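# Seat one blank on the fixture's two locating pins

## Task

Set exactly one blank down over both of the fixture's locating pins so that it sits flat on the rest pads; the second blank must end up somewhere other than the fixture.

## Robot and tools

Robot: two UR-type arms on a table. left_arm carries a two-finger parallel gripper (85 mm stroke). right_arm carries a magnet gripper with a round 48 mm rubber face around a 31 mm steel centre. Calibrated bases in the scene frame: left_arm at (+0.044, +0.386, +0.013) m, right_arm at (+0.039, -0.389, +0.013) m, both nearly unrotated about z. Cameras: cam_left_wrist and cam_right_wrist, each 896x504, mounted on the wrists.

Frames: the scene frame has its origin on the table surface midway between the arms, +x pointing out over the table, +z up, and left_arm on the +y side. Every pose, velocity and offset for an arm is expressed in that arm's own base frame (axes almost parallel to the scene frame). Reported positions may be off by a few cm at long reach. left_arm's reported point lies between the closed pads; fingers point along the gripper's +z and close along its y. right_arm's reported point is the centre of the magnet face, with its z axis pointing out of the face.

execute_actions(actions, cameras): actions is a list of actions; each action is a list of up to 15 rows; each row is one control step of 1/30 s, and a short action repeats its final row until 15 steps (0.5 s) have passed. A row is always 16 numbers in [-1, 1], covering both arms: left dx, dy, dz, rx, ry, rz, left gripper position, force_limit, speed, then right dx, dy, dz, rx, ry, rz, magnet. The six pose numbers per arm are offsets, not poses: they are measured from that arm's Hand target at the start of the action (every row counts from that same start), in base axes, where 1.0 equals 0.6 m for translation or 180 degrees for rotation; rx, ry, rz form one rotation vector turning about the Hand target point. Sending the same offset again moves the arm further. All zeros re-requests the current Hand target. Gripper numbers are absolute settings: position +1 is fully open, about -0.8 is pads touching, -1 closes until blocked; force_limit sets grip strength (-1 soft, +1 strong); speed sets finger speed (-1 slow about 20 mm/s, +1 about 150 mm/s). New force_limit or speed only takes effect with a position change of at least 0.01. Magnet: 1 on, 0 off (above 0.01 counts as on). Gripper and magnet entries must repeat their previous values to stay unchanged, since 0 is itself a command. cameras lists camera names, ["all"], or [] for none. An empty actions list just reports state and images.

move(target, speed, blend, stop_force, zero, blocking, cameras): drives both end effectors along straight lines. target is one 16-number row or a list of up to 15 rows, each arm's pose numbers again offsets from its Hand target at the move's start (not from the previous row), same scaling and layout. speed is path top speed in m/s (0.002 to 3.6, default 0.25; turning limited to twice that in rad/s), one value or one per target. blend (m) rounds corners in a list. stop_force (N, 3 to 120) halts an arm when its wrist sensor feels that much extra push against its travel; unreliable when the end effector rotates, and it cannot notice light pushes that slide or tip loose parts. zero (with stop_force, default true) re-zeroes moving arms first. blocking=false returns after about 0.5 s while the move continues (not allowed with stop_force). Paths do not avoid obstacles; avoid passing near an arm's own base. The result adds a move: line: done, off_target, moving, held or fault, plus limits=paced (pose clipped) or limits=held (steps withheld).

wait(seconds 0 to 10), stop() brakes a running move, zoom_image(camera, region [x0, y0, x1, y1], at most 504x504 px) enlarges part of the latest image, zero_wrist_force(arm) tares a sensor, read_manual gives licence texts, finished_scene(scene 1 to 3) ends the scene irreversibly; the blank must stay correctly seated with the robot released.

Result lines: end_effector_position (m), end_effector_quat_wxyz, velocities; Hand target (last commanded pose after clipping; the arm may rest slightly short, so send the remainder as an offset). Gripper object_status: 0 moving, 1 blocked while opening, 2 blocked while closing (a real grip), 3 at requested position or pads closed. position_measured is in counts: 3 open, about 78 = 60 mm, 130 = 40 mm, 180 = 20 mm, 230 pads together. Magnet: magnet_out and magnet_back read 1 when fully extended or retracted; part_present reads 1 when steel is pulled strongly (within roughly 2.5 mm). Wrist force and torque are in the end effector's own axes; a third line gives the peak since last shown. Joint torques include arm weight. Motor temperatures appear when they change; MOTOR HOT warns near overheating.

Cautions: orientation commands are clipped to 32 degrees from the current orientation per step. The arms are stiff: a target slightly past a solid contact, or about 1 mm past touch with the magnet face, can trip a force fault (roughly 150 N) or a torque fault (wrist joints 26.3 N m, others 141 N m), freezing the arm for 10 s; stop a little short instead. Steel jumps to the magnet from about 10 mm when on, so switch on just above a part; turning it off releases it. Keep tool faces level and moves moderate when carrying so parts do not slide. Do not drop parts, release them while moving, slam, press hard, grip hard on a part still resting on something, let the arms hit each other, or let anything leave the table. Long holding or stretched poses heat motors; at 85 C the arm is braked for 30 to 60 s.

Each tool is called as name([rows], argument=value, ...), one row to a line, values as JSON.

## Session

execute_actions(actions=[])

Scene clock: 0.00 s.
left_arm: end_effector_position=(+0.2958, +0.4978, +0.3319) position_measured=3 object_status=3 end_effector_quat_wxyz=(-0.106, +0.149, +0.983, -0.021) | right_arm: end_effector_position=(+0.4243, -0.0191, +0.3698) magnet_out=0 magnet_back=1 part_present=0 end_effector_quat_wxyz=(-0.446, +0.886, -0.026, +0.125)
Joint positions: left_arm=[0.739 -1.316 1.251 -1.336 -1.433 1.028] | right_arm=[-0.762 -1.764 1.874 -1.114 -0.744 -0.957]
Joint velocities: within noise
Joint torques (N m): no reading
Motor temperatures (°C): left_arm=[30 24 27 29 37 30] | right_arm=[35 31 30 44 31 38]
Wrist force (N): no reading
Wrist torque (N m): no reading
Wrist force, peak (N): no reading
Hand target: left_arm +0.2958, +0.4978, +0.3319; -0.106, +0.149, +0.983, -0.021 | right_arm +0.4243, -0.0191, +0.3698; -0.446, +0.886, -0.026, +0.125

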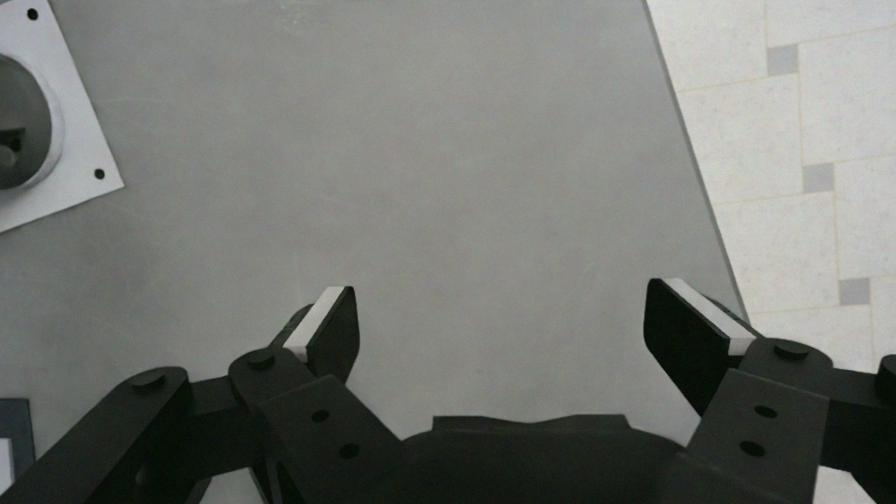

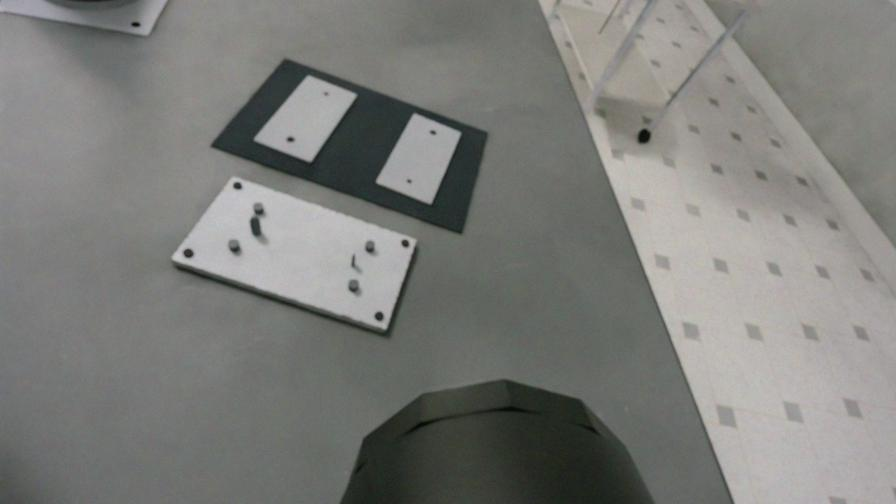

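move(target=[0,0,0,0,0,0,1,1,1,-0.083,0.482,-0.217,-0.272,0.145,-0.111,0], speed=0.5, cameras=["cam_right_wrist"])

Scene clock: 2.53 s.
left_arm: end_effector_position=(+0.2958, +0.4978, +0.3319) position_measured=3 object_status=3 end_effector_quat_wxyz=(-0.106, +0.149, +0.983, -0.021) | right_arm: end_effector_position=(+0.3745, +0.2701, +0.2396) magnet_out=0 magnet_back=1 part_present=0 end_effector_quat_wxyz=(+0.000, +0.976, -0.217, +0.001)
Joint positions: left_arm=[0.739 -1.316 1.251 -1.336 -1.433 1.028] | right_arm=[0.332 -1.619 2.009 -1.962 -1.572 0.769]
Joint torques (N m): left_arm=[-0.44 -39.05 -25.64 -2.63 0.71 0.01] | right_arm=[7.27 -13.37 -34.67 -1.28 -1.6 1.6]
Wrist force (N): left_arm=[-0.1 0.2 0.0] | right_arm=[-0.1 -0.9 -0.5]
Wrist torque (N m): left_arm=[0.02 0.02 0.00] | right_arm=[0.06 -0.08 -0.25]
Wrist force, peak (N): left_arm=[0.1 0.3 0.1] | right_arm=[-1.3 -2.5 0.3]
Hand target: left_arm +0.2958, +0.4978, +0.3319; -0.106, +0.149, +0.983, -0.021 | right_arm +0.3745, +0.2701, +0.2396; +0.000, +0.976, -0.217, +0.001
Off the commanded pose: left_arm 0.000 m, 0 deg | right_arm 0.000 m, 0 deg.
move: done
Images, in order (width x height): cam_right_wrist 896x504.

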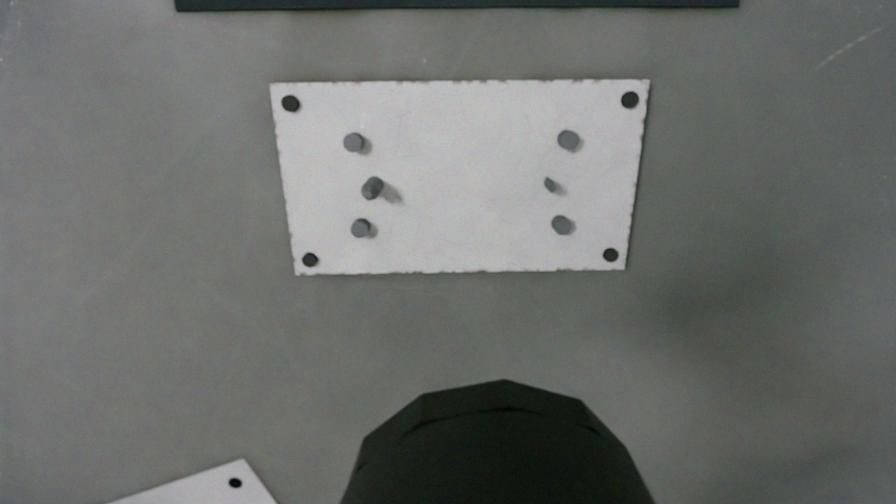

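move(target=[0,0,0,0,0,0,1,1,1,0,0,-0.116,0,0,0,0], speed=0.3, cameras=["cam_right_wrist"])

zoom_image(camera="cam_right_wrist", region=[300, 180, 400, 260])

zoom_image(camera="cam_right_wrist", region=[530, 180, 630, 260])

move(target=[0,0,0,0,0,0,1,1,1,0.09,0.2683,0.03,0,0,0.5,0], speed=0.4, cameras=["cam_right_wrist"])

Scene clock: 3.83 s.
left_arm: end_effector_position=(+0.2958, +0.4978, +0.3319) position_measured=3 object_status=3 end_effector_quat_wxyz=(-0.106, +0.149, +0.983, -0.021) | right_arm: end_effector_position=(+0.3745, +0.2701, +0.1701) magnet_out=0 magnet_back=1 part_present=0 end_effector_quat_wxyz=(+0.000, +0.976, -0.217, +0.001)
Joint positions: left_arm=[0.739 -1.316 1.251 -1.336 -1.433 1.028] | right_arm=[0.333 -1.531 2.123 -2.164 -1.572 0.769]
Joint torques (N m): left_arm=[-0.42 -39.33 -25.41 -2.39 0.93 -0.02] | right_arm=[8.76 -13.73 -12.21 -4.65 1.36 1.58]
Wrist force (N): left_arm=[0.0 0.1 -0.1] | right_arm=[-0.1 -1.1 -0.8]
Wrist torque (N m): left_arm=[0.02 0.00 0.00] | right_arm=[0.02 -0.06 -0.25]
Wrist force, peak (N): left_arm=[-0.2 -0.3 0.1] | right_arm=[0.0 -1.1 -1.7]
Hand target: left_arm +0.2958, +0.4978, +0.3319; -0.106, +0.149, +0.983, -0.021 | right_arm +0.3745, +0.2701, +0.1700; +0.000, +0.976, -0.217, +0.001
Off the commanded pose: left_arm 0.000 m, 0 deg | right_arm 0.000 m, 0 deg.
move: done
Images, in order (width x height): cam_right_wrist 896x504.

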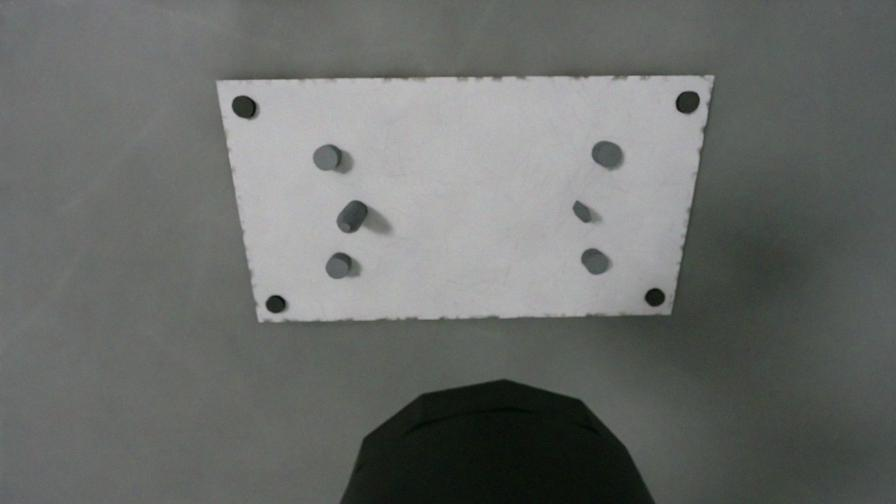

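Scaled by 5.040 from the camera's 896x504 image, which has a finer 1280x720 frame.

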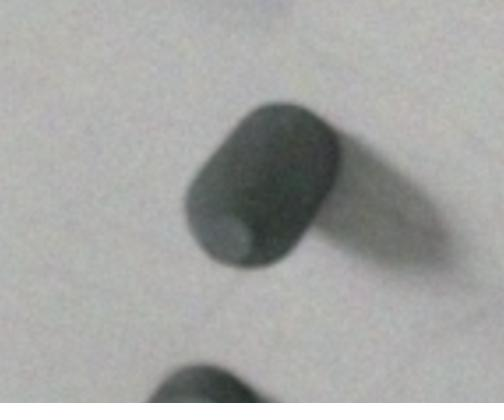

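Scaled by 5.040 from the camera's 896x504 image, which has a finer 1280x720 frame.

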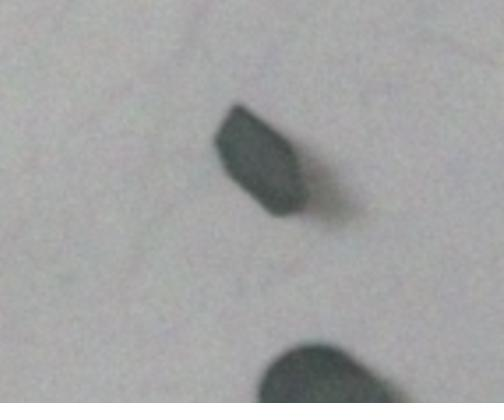

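Scene clock: 6.57 s.
left_arm: end_effector_position=(+0.2958, +0.4978, +0.3319) position_measured=3 object_status=3 end_effector_quat_wxyz=(-0.106, +0.149, +0.983, -0.021) | right_arm: end_effector_position=(+0.4285, +0.4311, +0.1880) magnet_out=0 magnet_back=1 part_present=0 end_effector_quat_wxyz=(+0.000, +0.844, +0.537, +0.001)
Joint positions: left_arm=[0.739 -1.316 1.251 -1.336 -1.433 1.028] | right_arm=[0.567 -1.228 1.695 -2.04 -1.571 -0.567]
Joint torques (N m): left_arm=[-2.16 -39.02 -24.62 -2.31 1.28 -0.1] | right_arm=[6.36 -29.11 -32.45 -0.91 1.36 -1.93]
Wrist force (N): left_arm=[0.0 0.0 0.0] | right_arm=[-0.2 -0.9 -0.7]
Wrist torque (N m): left_arm=[0.00 -0.01 0.00] | right_arm=[0.02 -0.05 -0.23]
Wrist force, peak (N): left_arm=[-0.2 0.1 -0.2] | right_arm=[-0.2 -1.2 -0.9]
Hand target: left_arm +0.2958, +0.4978, +0.3319; -0.106, +0.149, +0.983, -0.021 | right_arm +0.4285, +0.4311, +0.1880; +0.000, +0.843, +0.537, +0.001
Off the commanded pose: left_arm 0.000 m, 0 deg | right_arm 0.000 m, 0 deg.
move: done
Images, in order (width x height): cam_right_wrist 896x504.

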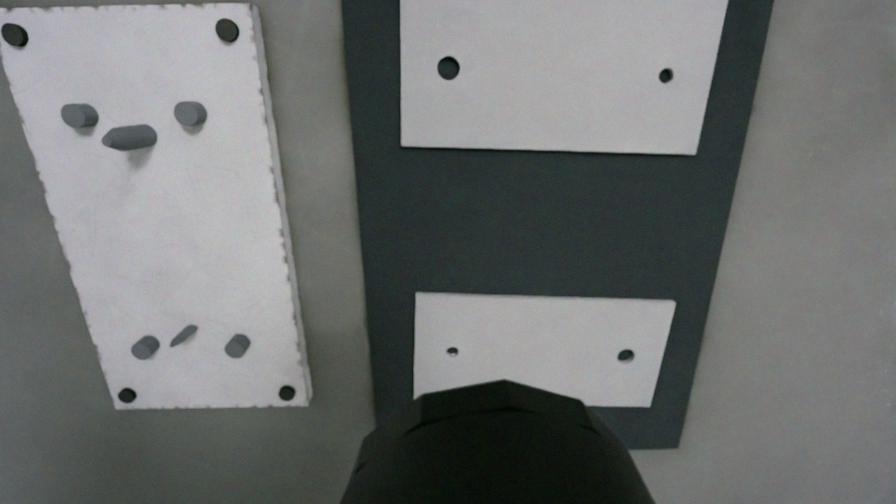

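move(target=[0,0,0,0,0,0,1,1,1,-0.074,0.121,-0.03,0,0,0,0], speed=0.3, cameras=["cam_right_wrist"])

zoom_image(camera="cam_right_wrist", region=[320, 160, 420, 240])

zoom_image(camera="cam_right_wrist", region=[530, 160, 630, 240])

Scene clock: 7.90 s.
left_arm: end_effector_position=(+0.2958, +0.4978, +0.3319) position_measured=3 object_status=3 end_effector_quat_wxyz=(-0.106, +0.149, +0.983, -0.021) | right_arm: end_effector_position=(+0.3842, +0.5036, +0.1701) magnet_out=0 magnet_back=1 part_present=0 end_effector_quat_wxyz=(+0.000, +0.843, +0.537, +0.001)
Joint positions: left_arm=[0.739 -1.316 1.251 -1.336 -1.433 1.028] | right_arm=[0.707 -1.153 1.639 -2.058 -1.571 -0.427]
Joint torques (N m): left_arm=[-2.21 -38.65 -25.83 -1.92 1.46 0.11] | right_arm=[7.7 -32.33 -32.08 -1.09 -1.38 1.73]
Wrist force (N): left_arm=[0.0 0.0 0.1] | right_arm=[0.2 -0.7 -0.5]
Wrist torque (N m): left_arm=[-0.01 0.01 0.00] | right_arm=[0.06 -0.09 -0.25]
Wrist force, peak (N): left_arm=[-0.3 0.1 -0.1] | right_arm=[0.7 -2.0 -0.2]
Hand target: left_arm +0.2958, +0.4978, +0.3319; -0.106, +0.149, +0.983, -0.021 | right_arm +0.3841, +0.5037, +0.1700; +0.000, +0.843, +0.537, +0.001
Off the commanded pose: left_arm 0.000 m, 0 deg | right_arm 0.000 m, 0 deg.
move: done
Images, in order (width x height): cam_right_wrist 896x504.

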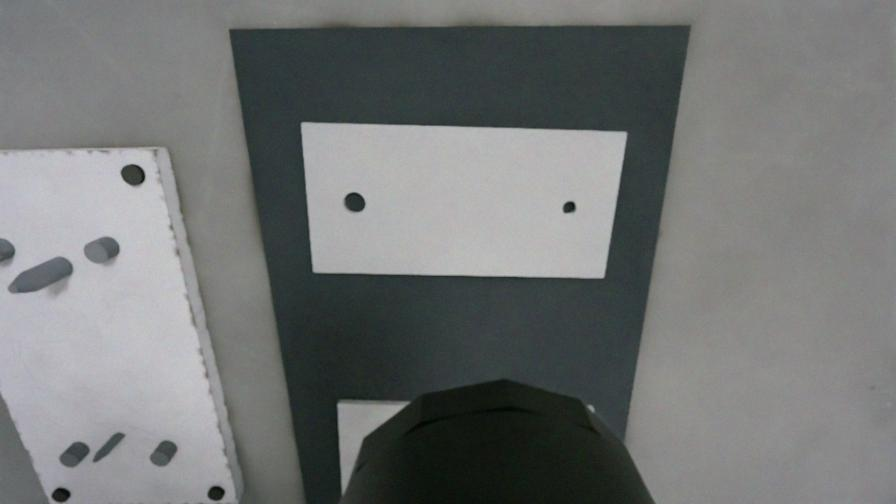

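Scaled by 5.040 from the camera's 896x504 image, which has a finer 1280x720 frame.

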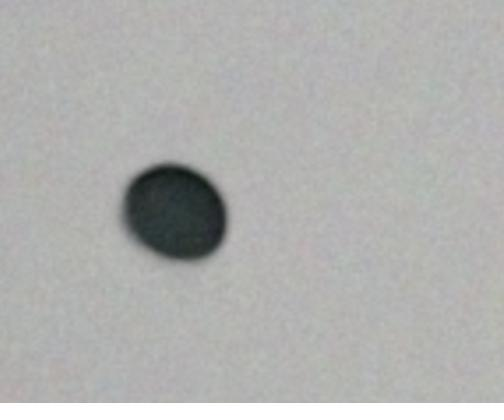

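Scaled by 5.040 from the camera's 896x504 image, which has a finer 1280x720 frame.

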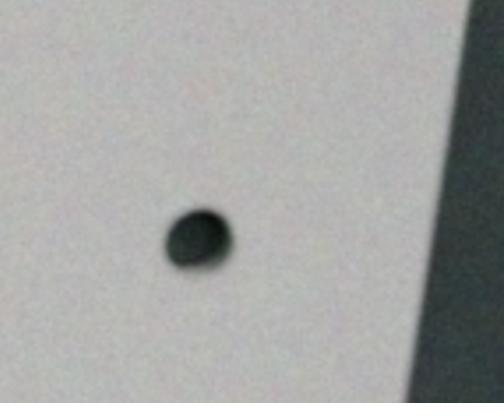

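move(target=[0,0,0,0,0,0,1,1,1,0.0077,0.0077,-0.28,0,0,0,0], speed=0.25)

move(target=[0,0,0,0,0,0,1,1,1,0,0,-0.04,0,0,0,0], speed=0.005, stop_force=4)

execute_actions([
  [[0,0,0,0,0,0,1,1,1,0,0,0,0,0,0,1]],
])

Scene clock: 10.33 s.
left_arm: end_effector_position=(+0.2958, +0.4978, +0.3319) position_measured=3 object_status=3 end_effector_quat_wxyz=(-0.106, +0.149, +0.983, -0.021) | right_arm: end_effector_position=(+0.3887, +0.5083, +0.0022) magnet_out=0 magnet_back=1 part_present=0 end_effector_quat_wxyz=(+0.000, +0.843, +0.537, +0.001) end_effector_velocity=(+0.001, +0.001, -0.002) end_effector_angular_velocity=(-0.001, +0.000, +0.001)
Joint positions: left_arm=[0.739 -1.316 1.251 -1.336 -1.433 1.028] | right_arm=[0.708 -0.894 1.741 -2.419 -1.571 -0.426]
Joint velocities: left_arm=[within noise] | right_arm=[0 0.005 -0.003 -0.001 0 -0.001]
Joint torques (N m): left_arm=[-3.7 -38.93 -26.51 -2.17 1.58 0.2] | right_arm=[8.17 -36.77 -26.97 -4.6 1.22 1.65]
Wrist force (N): left_arm=[0.0 -0.1 0.1] | right_arm=[0.5 -1.1 -0.3]
Wrist torque (N m): left_arm=[-0.02 0.00 0.00] | right_arm=[0.04 -0.09 -0.26]
Wrist force, peak (N): left_arm=[-0.2 0.0 0.3] | right_arm=[0.0 -0.7 -2.0]
Hand target: left_arm +0.2958, +0.4978, +0.3319; -0.106, +0.149, +0.983, -0.021 | right_arm +0.3888, +0.5083, +0.0020; +0.000, +0.843, +0.537, +0.001
Off the commanded pose: left_arm 0.000 m, 0 deg | right_arm 0.000 m, 0 deg.
move: done

Scene clock: 13.07 s.
left_arm: end_effector_position=(+0.2958, +0.4978, +0.3319) position_measured=3 object_status=3 end_effector_quat_wxyz=(-0.106, +0.149, +0.983, -0.021) | right_arm: end_effector_position=(+0.3887, +0.5083, -0.0064) magnet_out=0 magnet_back=1 part_present=0 end_effector_quat_wxyz=(+0.000, +0.843, +0.537, +0.001)
Joint positions: left_arm=[0.739 -1.316 1.251 -1.336 -1.433 1.028] | right_arm=[0.708 -0.879 1.743 -2.436 -1.571 -0.426]
Joint torques (N m): left_arm=[-4.8 -40.32 -26.62 -1.81 1.4 0.2] | right_arm=[8.15 -51.2 -14.89 -0.58 1.29 1.52]
Wrist force (N): left_arm=[-0.1 0.0 0.1] | right_arm=[1.1 -0.3 -2.4]
Wrist torque (N m): left_arm=[0.00 0.02 0.00] | right_arm=[0.08 -0.12 -0.28]
Wrist force, peak (N): left_arm=[-0.1 -0.3 0.3] | right_arm=[-7.7 -3.1 -15.2]
Hand target: left_arm +0.2958, +0.4978, +0.3319; -0.106, +0.149, +0.983, -0.021 | right_arm +0.3888, +0.5083, -0.0063; +0.000, +0.843, +0.537, +0.001 (not the last commanded pose)
Off the commanded pose: left_arm 0.000 m, 0 deg | right_arm 0.016 m, 0 deg.
move: contact (right_arm)

Scene clock: 13.77 s.
left_arm: end_effector_position=(+0.2958, +0.4978, +0.3319) position_measured=3 object_status=3 end_effector_quat_wxyz=(-0.106, +0.149, +0.983, -0.021) | right_arm: end_effector_position=(+0.3887, +0.5083, -0.0064) magnet_out=1 magnet_back=0 part_present=1 end_effector_quat_wxyz=(+0.000, +0.843, +0.537, +0.001)
Joint positions: left_arm=[0.739 -1.316 1.251 -1.336 -1.433 1.028] | right_arm=[0.708 -0.879 1.743 -2.436 -1.571 -0.426]
Joint torques (N m): left_arm=[-4.62 -40.95 -26.25 -1.85 1.5 0.27] | right_arm=[6.86 -52.37 -19.38 -4.47 1.19 1.46]
Wrist force (N): left_arm=[0.0 -0.1 0.2] | right_arm=[0.7 -0.5 2.1]
Wrist torque (N m): left_arm=[-0.01 0.00 0.00] | right_arm=[0.02 -0.07 -0.27]
Wrist force, peak (N): left_arm=[-0.2 0.0 -0.3] | right_arm=[0.3 -0.8 3.8]
Hand target: left_arm +0.2958, +0.4978, +0.3319; -0.106, +0.149, +0.983, -0.021 | right_arm +0.3888, +0.5083, -0.0063; +0.000, +0.843, +0.537, +0.001
Off the commanded pose: left_arm 0.000 m, 0 deg | right_arm 0.000 m, 0 deg.

move(target=[0,0,0,0,0,0,1,1,1,0,0,0.18,0,0,0,1], speed=0.15)

move(target=[0,0,0,0,0,0,1,1,1,-0.0133,-0.4072,-0.06,0,0,-0.488,1], speed=0.3)

move(target=[0,0,0,0,0,0,1,1,1,0,0,-0.043,0,0,0,1], speed=0.08, cameras=["cam_right_wrist"])

zoom_image(camera="cam_right_wrist", region=[60, 390, 220, 504])

Scene clock: 15.30 s.
left_arm: end_effector_position=(+0.2958, +0.4978, +0.3319) position_measured=3 object_status=3 end_effector_quat_wxyz=(-0.106, +0.149, +0.983, -0.021) | right_arm: end_effector_position=(+0.3887, +0.5083, +0.1015) magnet_out=1 magnet_back=0 part_present=1 end_effector_quat_wxyz=(+0.000, +0.843, +0.537, +0.001)
Joint positions: left_arm=[0.739 -1.316 1.251 -1.336 -1.433 1.028] | right_arm=[0.708 -1.054 1.688 -2.207 -1.571 -0.426]
Joint torques (N m): left_arm=[-6.39 -39.18 -26.32 -1.43 1.16 0.16] | right_arm=[-8.14 -53.63 -31.29 -1.24 -0.13 -1.73]
Wrist force (N): left_arm=[0.0 0.1 0.1] | right_arm=[0.3 -0.8 3.7]
Wrist torque (N m): left_arm=[0.02 0.00 0.00] | right_arm=[-0.01 -0.10 -0.22]
Wrist force, peak (N): left_arm=[-0.1 0.0 0.4] | right_arm=[0.2 -1.1 5.1]
Hand target: left_arm +0.2958, +0.4978, +0.3319; -0.106, +0.149, +0.983, -0.021 | right_arm +0.3888, +0.5083, +0.1017; +0.000, +0.843, +0.537, +0.001
Off the commanded pose: left_arm 0.000 m, 0 deg | right_arm 0.000 m, 0 deg.
move: done

Scene clock: 18.53 s.
left_arm: end_effector_position=(+0.2958, +0.4978, +0.3319) position_measured=3 object_status=3 end_effector_quat_wxyz=(-0.106, +0.149, +0.983, -0.021) | right_arm: end_effector_position=(+0.3808, +0.2641, +0.0657) magnet_out=1 magnet_back=0 part_present=1 end_effector_quat_wxyz=(+0.000, +0.980, -0.198, +0.001)
Joint positions: left_arm=[0.739 -1.316 1.251 -1.336 -1.433 1.028] | right_arm=[0.315 -1.322 2.236 -2.486 -1.572 0.714]
Joint torques (N m): left_arm=[-7.35 -40.76 -26.88 -1.63 1.48 -0.07] | right_arm=[-7.72 -37.83 -8.75 -5.07 -1.43 1.71]
Wrist force (N): left_arm=[0.0 0.1 0.2] | right_arm=[0.0 -1.0 3.3]
Wrist torque (N m): left_arm=[0.02 0.00 0.00] | right_arm=[0.01 -0.05 -0.28]
Wrist force, peak (N): left_arm=[-0.2 0.0 -0.3] | right_arm=[0.9 -1.1 3.7]
Hand target: left_arm +0.2958, +0.4978, +0.3319; -0.106, +0.149, +0.983, -0.021 | right_arm +0.3808, +0.2640, +0.0657; +0.000, +0.980, -0.198, +0.001
Off the commanded pose: left_arm 0.000 m, 0 deg | right_arm 0.000 m, 0 deg.
move: done

Scene clock: 19.50 s.
left_arm: end_effector_position=(+0.2958, +0.4978, +0.3319) position_measured=3 object_status=3 end_effector_quat_wxyz=(-0.106, +0.149, +0.983, -0.021) | right_arm: end_effector_position=(+0.3808, +0.2640, +0.0400) magnet_out=1 magnet_back=0 part_present=1 end_effector_quat_wxyz=(+0.000, +0.980, -0.198, +0.001)
Joint positions: left_arm=[0.739 -1.316 1.251 -1.336 -1.433 1.028] | right_arm=[0.315 -1.259 2.254 -2.566 -1.572 0.714]
Joint torques (N m): left_arm=[-8.44 -40.38 -25.67 -1.47 1.51 0.56] | right_arm=[1.19 -21.54 -6.06 -4.99 -1.33 1.61]
Wrist force (N): left_arm=[0.0 0.0 -0.1] | right_arm=[0.3 -1.1 3.4]
Wrist torque (N m): left_arm=[-0.01 0.01 0.00] | right_arm=[-0.04 -0.09 -0.23]
Wrist force, peak (N): left_arm=[-0.2 -0.1 -0.1] | right_arm=[0.2 -1.1 3.9]
Hand target: left_arm +0.2958, +0.4978, +0.3319; -0.106, +0.149, +0.983, -0.021 | right_arm +0.3808, +0.2640, +0.0399; +0.000, +0.980, -0.198, +0.001
Off the commanded pose: left_arm 0.000 m, 0 deg | right_arm 0.000 m, 0 deg.
move: done
Images, in order (width x height): cam_right_wrist 896x504.

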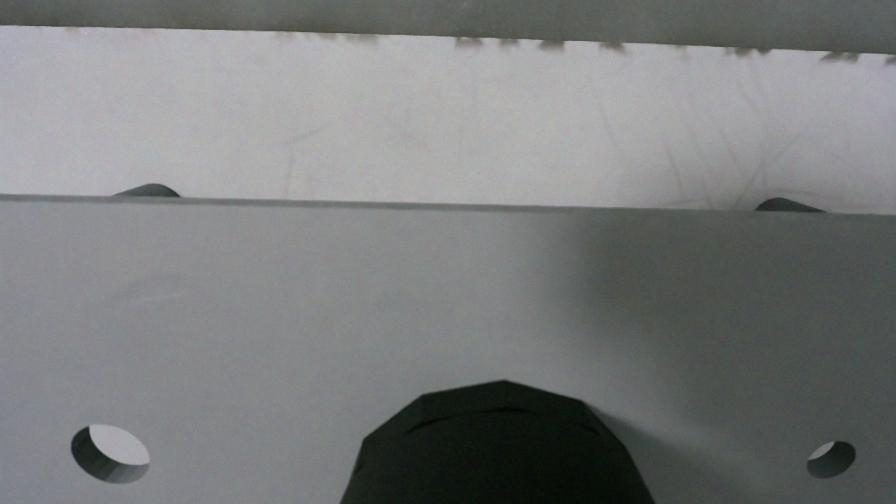

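Scaled by 3.150 from the camera's 896x504 image, which has a finer 1280x720 frame.

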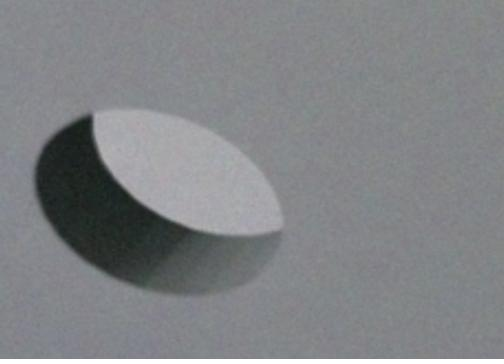

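move(target=[0,0,0,0,0,0,1,1,1,0,0,-0.045,0,0,0,1], speed=0.008, stop_force=5, cameras=["cam_right_wrist"])

zoom_image(camera="cam_right_wrist", region=[40, 390, 200, 504])

Scene clock: 24.07 s.
left_arm: end_effector_position=(+0.2958, +0.4978, +0.3319) position_measured=3 object_status=3 end_effector_quat_wxyz=(-0.106, +0.149, +0.983, -0.021) | right_arm: end_effector_position=(+0.3808, +0.2640, +0.0132) magnet_out=1 magnet_back=0 part_present=1 end_effector_quat_wxyz=(+0.000, +0.980, -0.198, +0.001)
Joint positions: left_arm=[0.739 -1.316 1.251 -1.336 -1.433 1.028] | right_arm=[0.315 -1.189 2.267 -2.65 -1.572 0.714]
Joint torques (N m): left_arm=[-9.74 -41.41 -26.14 -1.3 1.25 -0.07] | right_arm=[8.42 -40.06 -8.54 0.9 -0.3 1.38]
Wrist force (N): left_arm=[0.0 -0.1 -0.2] | right_arm=[11.5 -12.1 8.5]
Wrist torque (N m): left_arm=[-0.01 0.01 0.00] | right_arm=[0.03 -0.16 -0.42]
Wrist force, peak (N): left_arm=[-0.3 -0.1 -0.2] | right_arm=[11.5 -12.0 8.9]
Hand target: left_arm +0.2958, +0.4978, +0.3319; -0.106, +0.149, +0.983, -0.021 | right_arm +0.3808, +0.2640, +0.0132; +0.000, +0.980, -0.198, +0.001
Off the commanded pose: left_arm 0.000 m, 0 deg | right_arm 0.000 m, 0 deg.
move: contact (right_arm)
Images, in order (width x height): cam_right_wrist 896x504.

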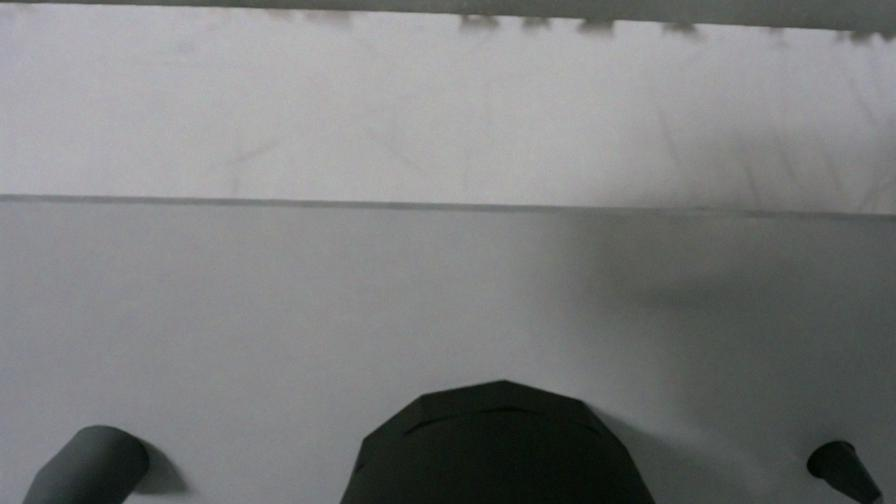

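Scaled by 3.150 from the camera's 896x504 image, which has a finer 1280x720 frame.

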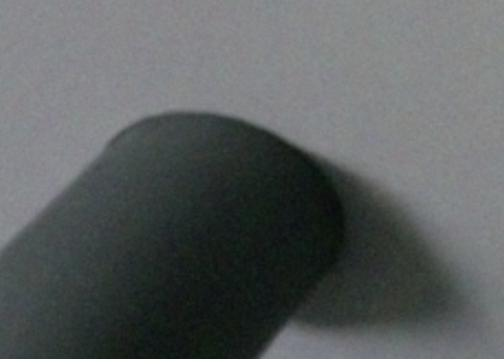

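move(target=[0,0,0,0,0,0,1,1,1,0.00055,0.00022,0,0,0,0,1], speed=0.01)

move(target=[0,0,0,0,0,0,1,1,1,0,0,-0.0133,0,0,0,1], speed=0.006, stop_force=10)

Scene clock: 24.90 s.
left_arm: end_effector_position=(+0.2958, +0.4978, +0.3319) position_measured=3 object_status=3 end_effector_quat_wxyz=(-0.106, +0.149, +0.983, -0.021) | right_arm: end_effector_position=(+0.3811, +0.2641, +0.0132) magnet_out=1 magnet_back=0 part_present=1 end_effector_quat_wxyz=(+0.000, +0.980, -0.198, +0.001)
Joint positions: left_arm=[0.739 -1.316 1.251 -1.336 -1.433 1.028] | right_arm=[0.315 -1.188 2.266 -2.649 -1.572 0.714]
Joint torques (N m): left_arm=[-9.95 -40.99 -27.13 -1.28 1.47 0.36] | right_arm=[6.75 -19.21 -23.92 -1.29 -0.38 1.78]
Wrist force (N): left_arm=[-0.2 0.0 0.0] | right_arm=[-2.6 3.4 -6.1]
Wrist torque (N m): left_arm=[0.00 0.04 0.00] | right_arm=[0.35 -0.17 -0.37]
Wrist force, peak (N): left_arm=[-0.3 -0.1 0.1] | right_arm=[11.8 -12.2 9.6]
Hand target: left_arm +0.2958, +0.4978, +0.3319; -0.106, +0.149, +0.983, -0.021 | right_arm +0.3811, +0.2641, +0.0132; +0.000, +0.980, -0.198, +0.001
Off the commanded pose: left_arm 0.000 m, 0 deg | right_arm 0.000 m, 0 deg.
move: done

Scene clock: 25.83 s.
left_arm: end_effector_position=(+0.2958, +0.4978, +0.3319) position_measured=3 object_status=3 end_effector_quat_wxyz=(-0.106, +0.149, +0.983, -0.021) | right_arm: end_effector_position=(+0.3811, +0.2641, +0.0132) magnet_out=1 magnet_back=0 part_present=1 end_effector_quat_wxyz=(+0.000, +0.980, -0.198, +0.001)
Joint positions: left_arm=[0.739 -1.316 1.251 -1.336 -1.433 1.028] | right_arm=[0.315 -1.188 2.266 -2.649 -1.572 0.714]
Joint torques (N m): left_arm=[-10.29 -40.76 -26.43 -0.79 1.4 0.15] | right_arm=[5.73 -32.92 -18.49 -1.85 -0.41 1.82]
Wrist force (N): left_arm=[-0.2 0.0 0.0] | right_arm=[-7.4 8.9 -19.1]
Wrist torque (N m): left_arm=[0.00 0.03 0.00] | right_arm=[0.27 -0.10 -0.37]
Wrist force, peak (N): left_arm=[0.0 0.2 -0.3] | right_arm=[-9.6 12.9 -27.3]
Hand target: left_arm +0.2958, +0.4978, +0.3319; -0.106, +0.149, +0.983, -0.021 | right_arm +0.3811, +0.2641, +0.0132; +0.000, +0.980, -0.198, +0.001 (not the last commanded pose)
Off the commanded pose: left_arm 0.000 m, 0 deg | right_arm 0.008 m, 0 deg.
move: contact (right_arm)

move(target=[0,0,0,0,0,0,1,1,1,-0.0002,-0.0001,0,0,0,0,1], speed=0.01)

execute_actions([
  [[0,0,0,0,0,0,1,1,1,0,0,0,0,0,0,0]],
])

move(target=[0,0,0,0,0,0,1,1,1,0,0,0.2,0,0,0,0], speed=0.15, cameras=["cam_right_wrist"])

Scene clock: 26.63 s.
left_arm: end_effector_position=(+0.2958, +0.4978, +0.3319) position_measured=3 object_status=3 end_effector_quat_wxyz=(-0.106, +0.149, +0.983, -0.021) | right_arm: end_effector_position=(+0.3810, +0.2641, +0.0132) magnet_out=1 magnet_back=0 part_present=1 end_effector_quat_wxyz=(+0.000, +0.980, -0.198, +0.001)
Joint positions: left_arm=[0.739 -1.316 1.251 -1.336 -1.433 1.028] | right_arm=[0.315 -1.188 2.266 -2.649 -1.572 0.714]
Joint torques (N m): left_arm=[-9.42 -40.16 -26.06 -1.01 1.45 0.21] | right_arm=[-1.28 -35.4 -2.82 -4.43 -0.39 -0.02]
Wrist force (N): left_arm=[0.0 -0.1 0.1] | right_arm=[1.1 0.2 -5.5]
Wrist torque (N m): left_arm=[-0.01 0.00 0.00] | right_arm=[0.12 -0.42 -0.37]
Wrist force, peak (N): left_arm=[-0.2 -0.1 0.2] | right_arm=[-7.2 8.7 -18.2]
Hand target: left_arm +0.2958, +0.4978, +0.3319; -0.106, +0.149, +0.983, -0.021 | right_arm +0.3810, +0.2641, +0.0132; +0.000, +0.980, -0.198, +0.001
Off the commanded pose: left_arm 0.000 m, 0 deg | right_arm 0.000 m, 0 deg.
move: done

Scene clock: 27.33 s.
left_arm: end_effector_position=(+0.2958, +0.4978, +0.3319) position_measured=3 object_status=3 end_effector_quat_wxyz=(-0.106, +0.149, +0.983, -0.021) | right_arm: end_effector_position=(+0.3810, +0.2641, +0.0132) magnet_out=0 magnet_back=1 part_present=0 end_effector_quat_wxyz=(+0.000, +0.980, -0.198, +0.001)
Joint positions: left_arm=[0.739 -1.316 1.251 -1.336 -1.433 1.028] | right_arm=[0.315 -1.188 2.266 -2.649 -1.572 0.714]
Joint torques (N m): left_arm=[-8.87 -41.27 -24.91 -1.11 1.55 0.22] | right_arm=[-6.95 -22.16 -3.02 -2.64 -0.39 -1.2]
Wrist force (N): left_arm=[0.0 -0.1 -0.1] | right_arm=[-1.6 2.9 -17.8]
Wrist torque (N m): left_arm=[-0.02 0.00 0.00] | right_arm=[0.12 -0.26 -0.37]
Wrist force, peak (N): left_arm=[-0.1 0.1 0.2] | right_arm=[-3.1 4.6 -17.3]
Hand target: left_arm +0.2958, +0.4978, +0.3319; -0.106, +0.149, +0.983, -0.021 | right_arm +0.3810, +0.2641, +0.0132; +0.000, +0.980, -0.198, +0.001
Off the commanded pose: left_arm 0.000 m, 0 deg | right_arm 0.000 m, 0 deg.

Scene clock: 28.80 s.
left_arm: end_effector_position=(+0.2958, +0.4978, +0.3319) position_measured=3 object_status=3 end_effector_quat_wxyz=(-0.106, +0.149, +0.983, -0.021) | right_arm: end_effector_position=(+0.3810, +0.2641, +0.1331) magnet_out=0 magnet_back=1 part_present=0 end_effector_quat_wxyz=(+0.000, +0.980, -0.198, +0.001)
Joint positions: left_arm=[0.739 -1.316 1.251 -1.336 -1.433 1.028] | right_arm=[0.315 -1.464 2.168 -2.276 -1.572 0.714]
Joint torques (N m): left_arm=[-7.47 -41.66 -24.52 -1.2 1.42 0.26] | right_arm=[-7.23 -32.94 -30.66 -1.26 0.25 -1.85]
Wrist force (N): left_arm=[0.0 -0.1 0.0] | right_arm=[-0.2 -1.0 -0.8]
Wrist torque (N m): left_arm=[-0.01 0.00 0.01] | right_arm=[0.02 -0.04 -0.25]
Wrist force, peak (N): left_arm=[0.0 0.3 -0.2] | right_arm=[-2.0 3.3 -16.3]
Hand target: left_arm +0.2958, +0.4978, +0.3319; -0.106, +0.149, +0.983, -0.021 | right_arm +0.3810, +0.2641, +0.1332; +0.000, +0.980, -0.198, +0.001
Off the commanded pose: left_arm 0.000 m, 0 deg | right_arm 0.000 m, 0 deg.
move: done
Images, in order (width x height): cam_right_wrist 896x504.

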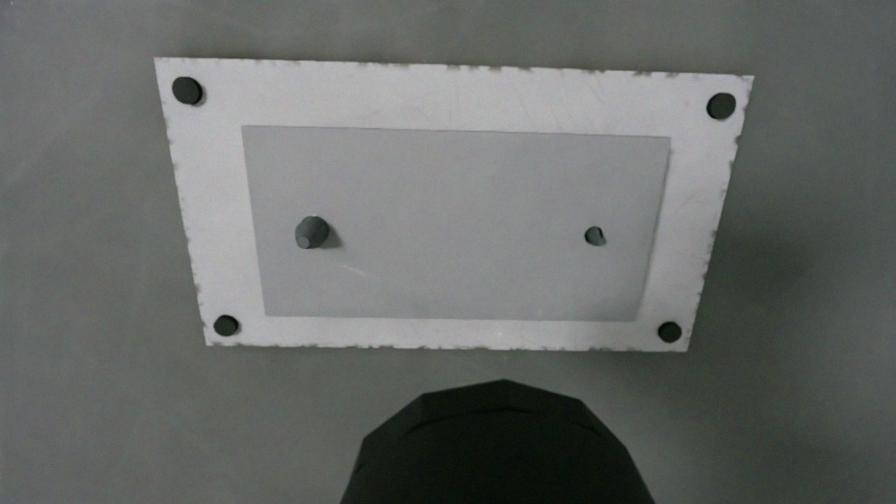

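finished_scene(scene=3)

The scene is finished: the task was done.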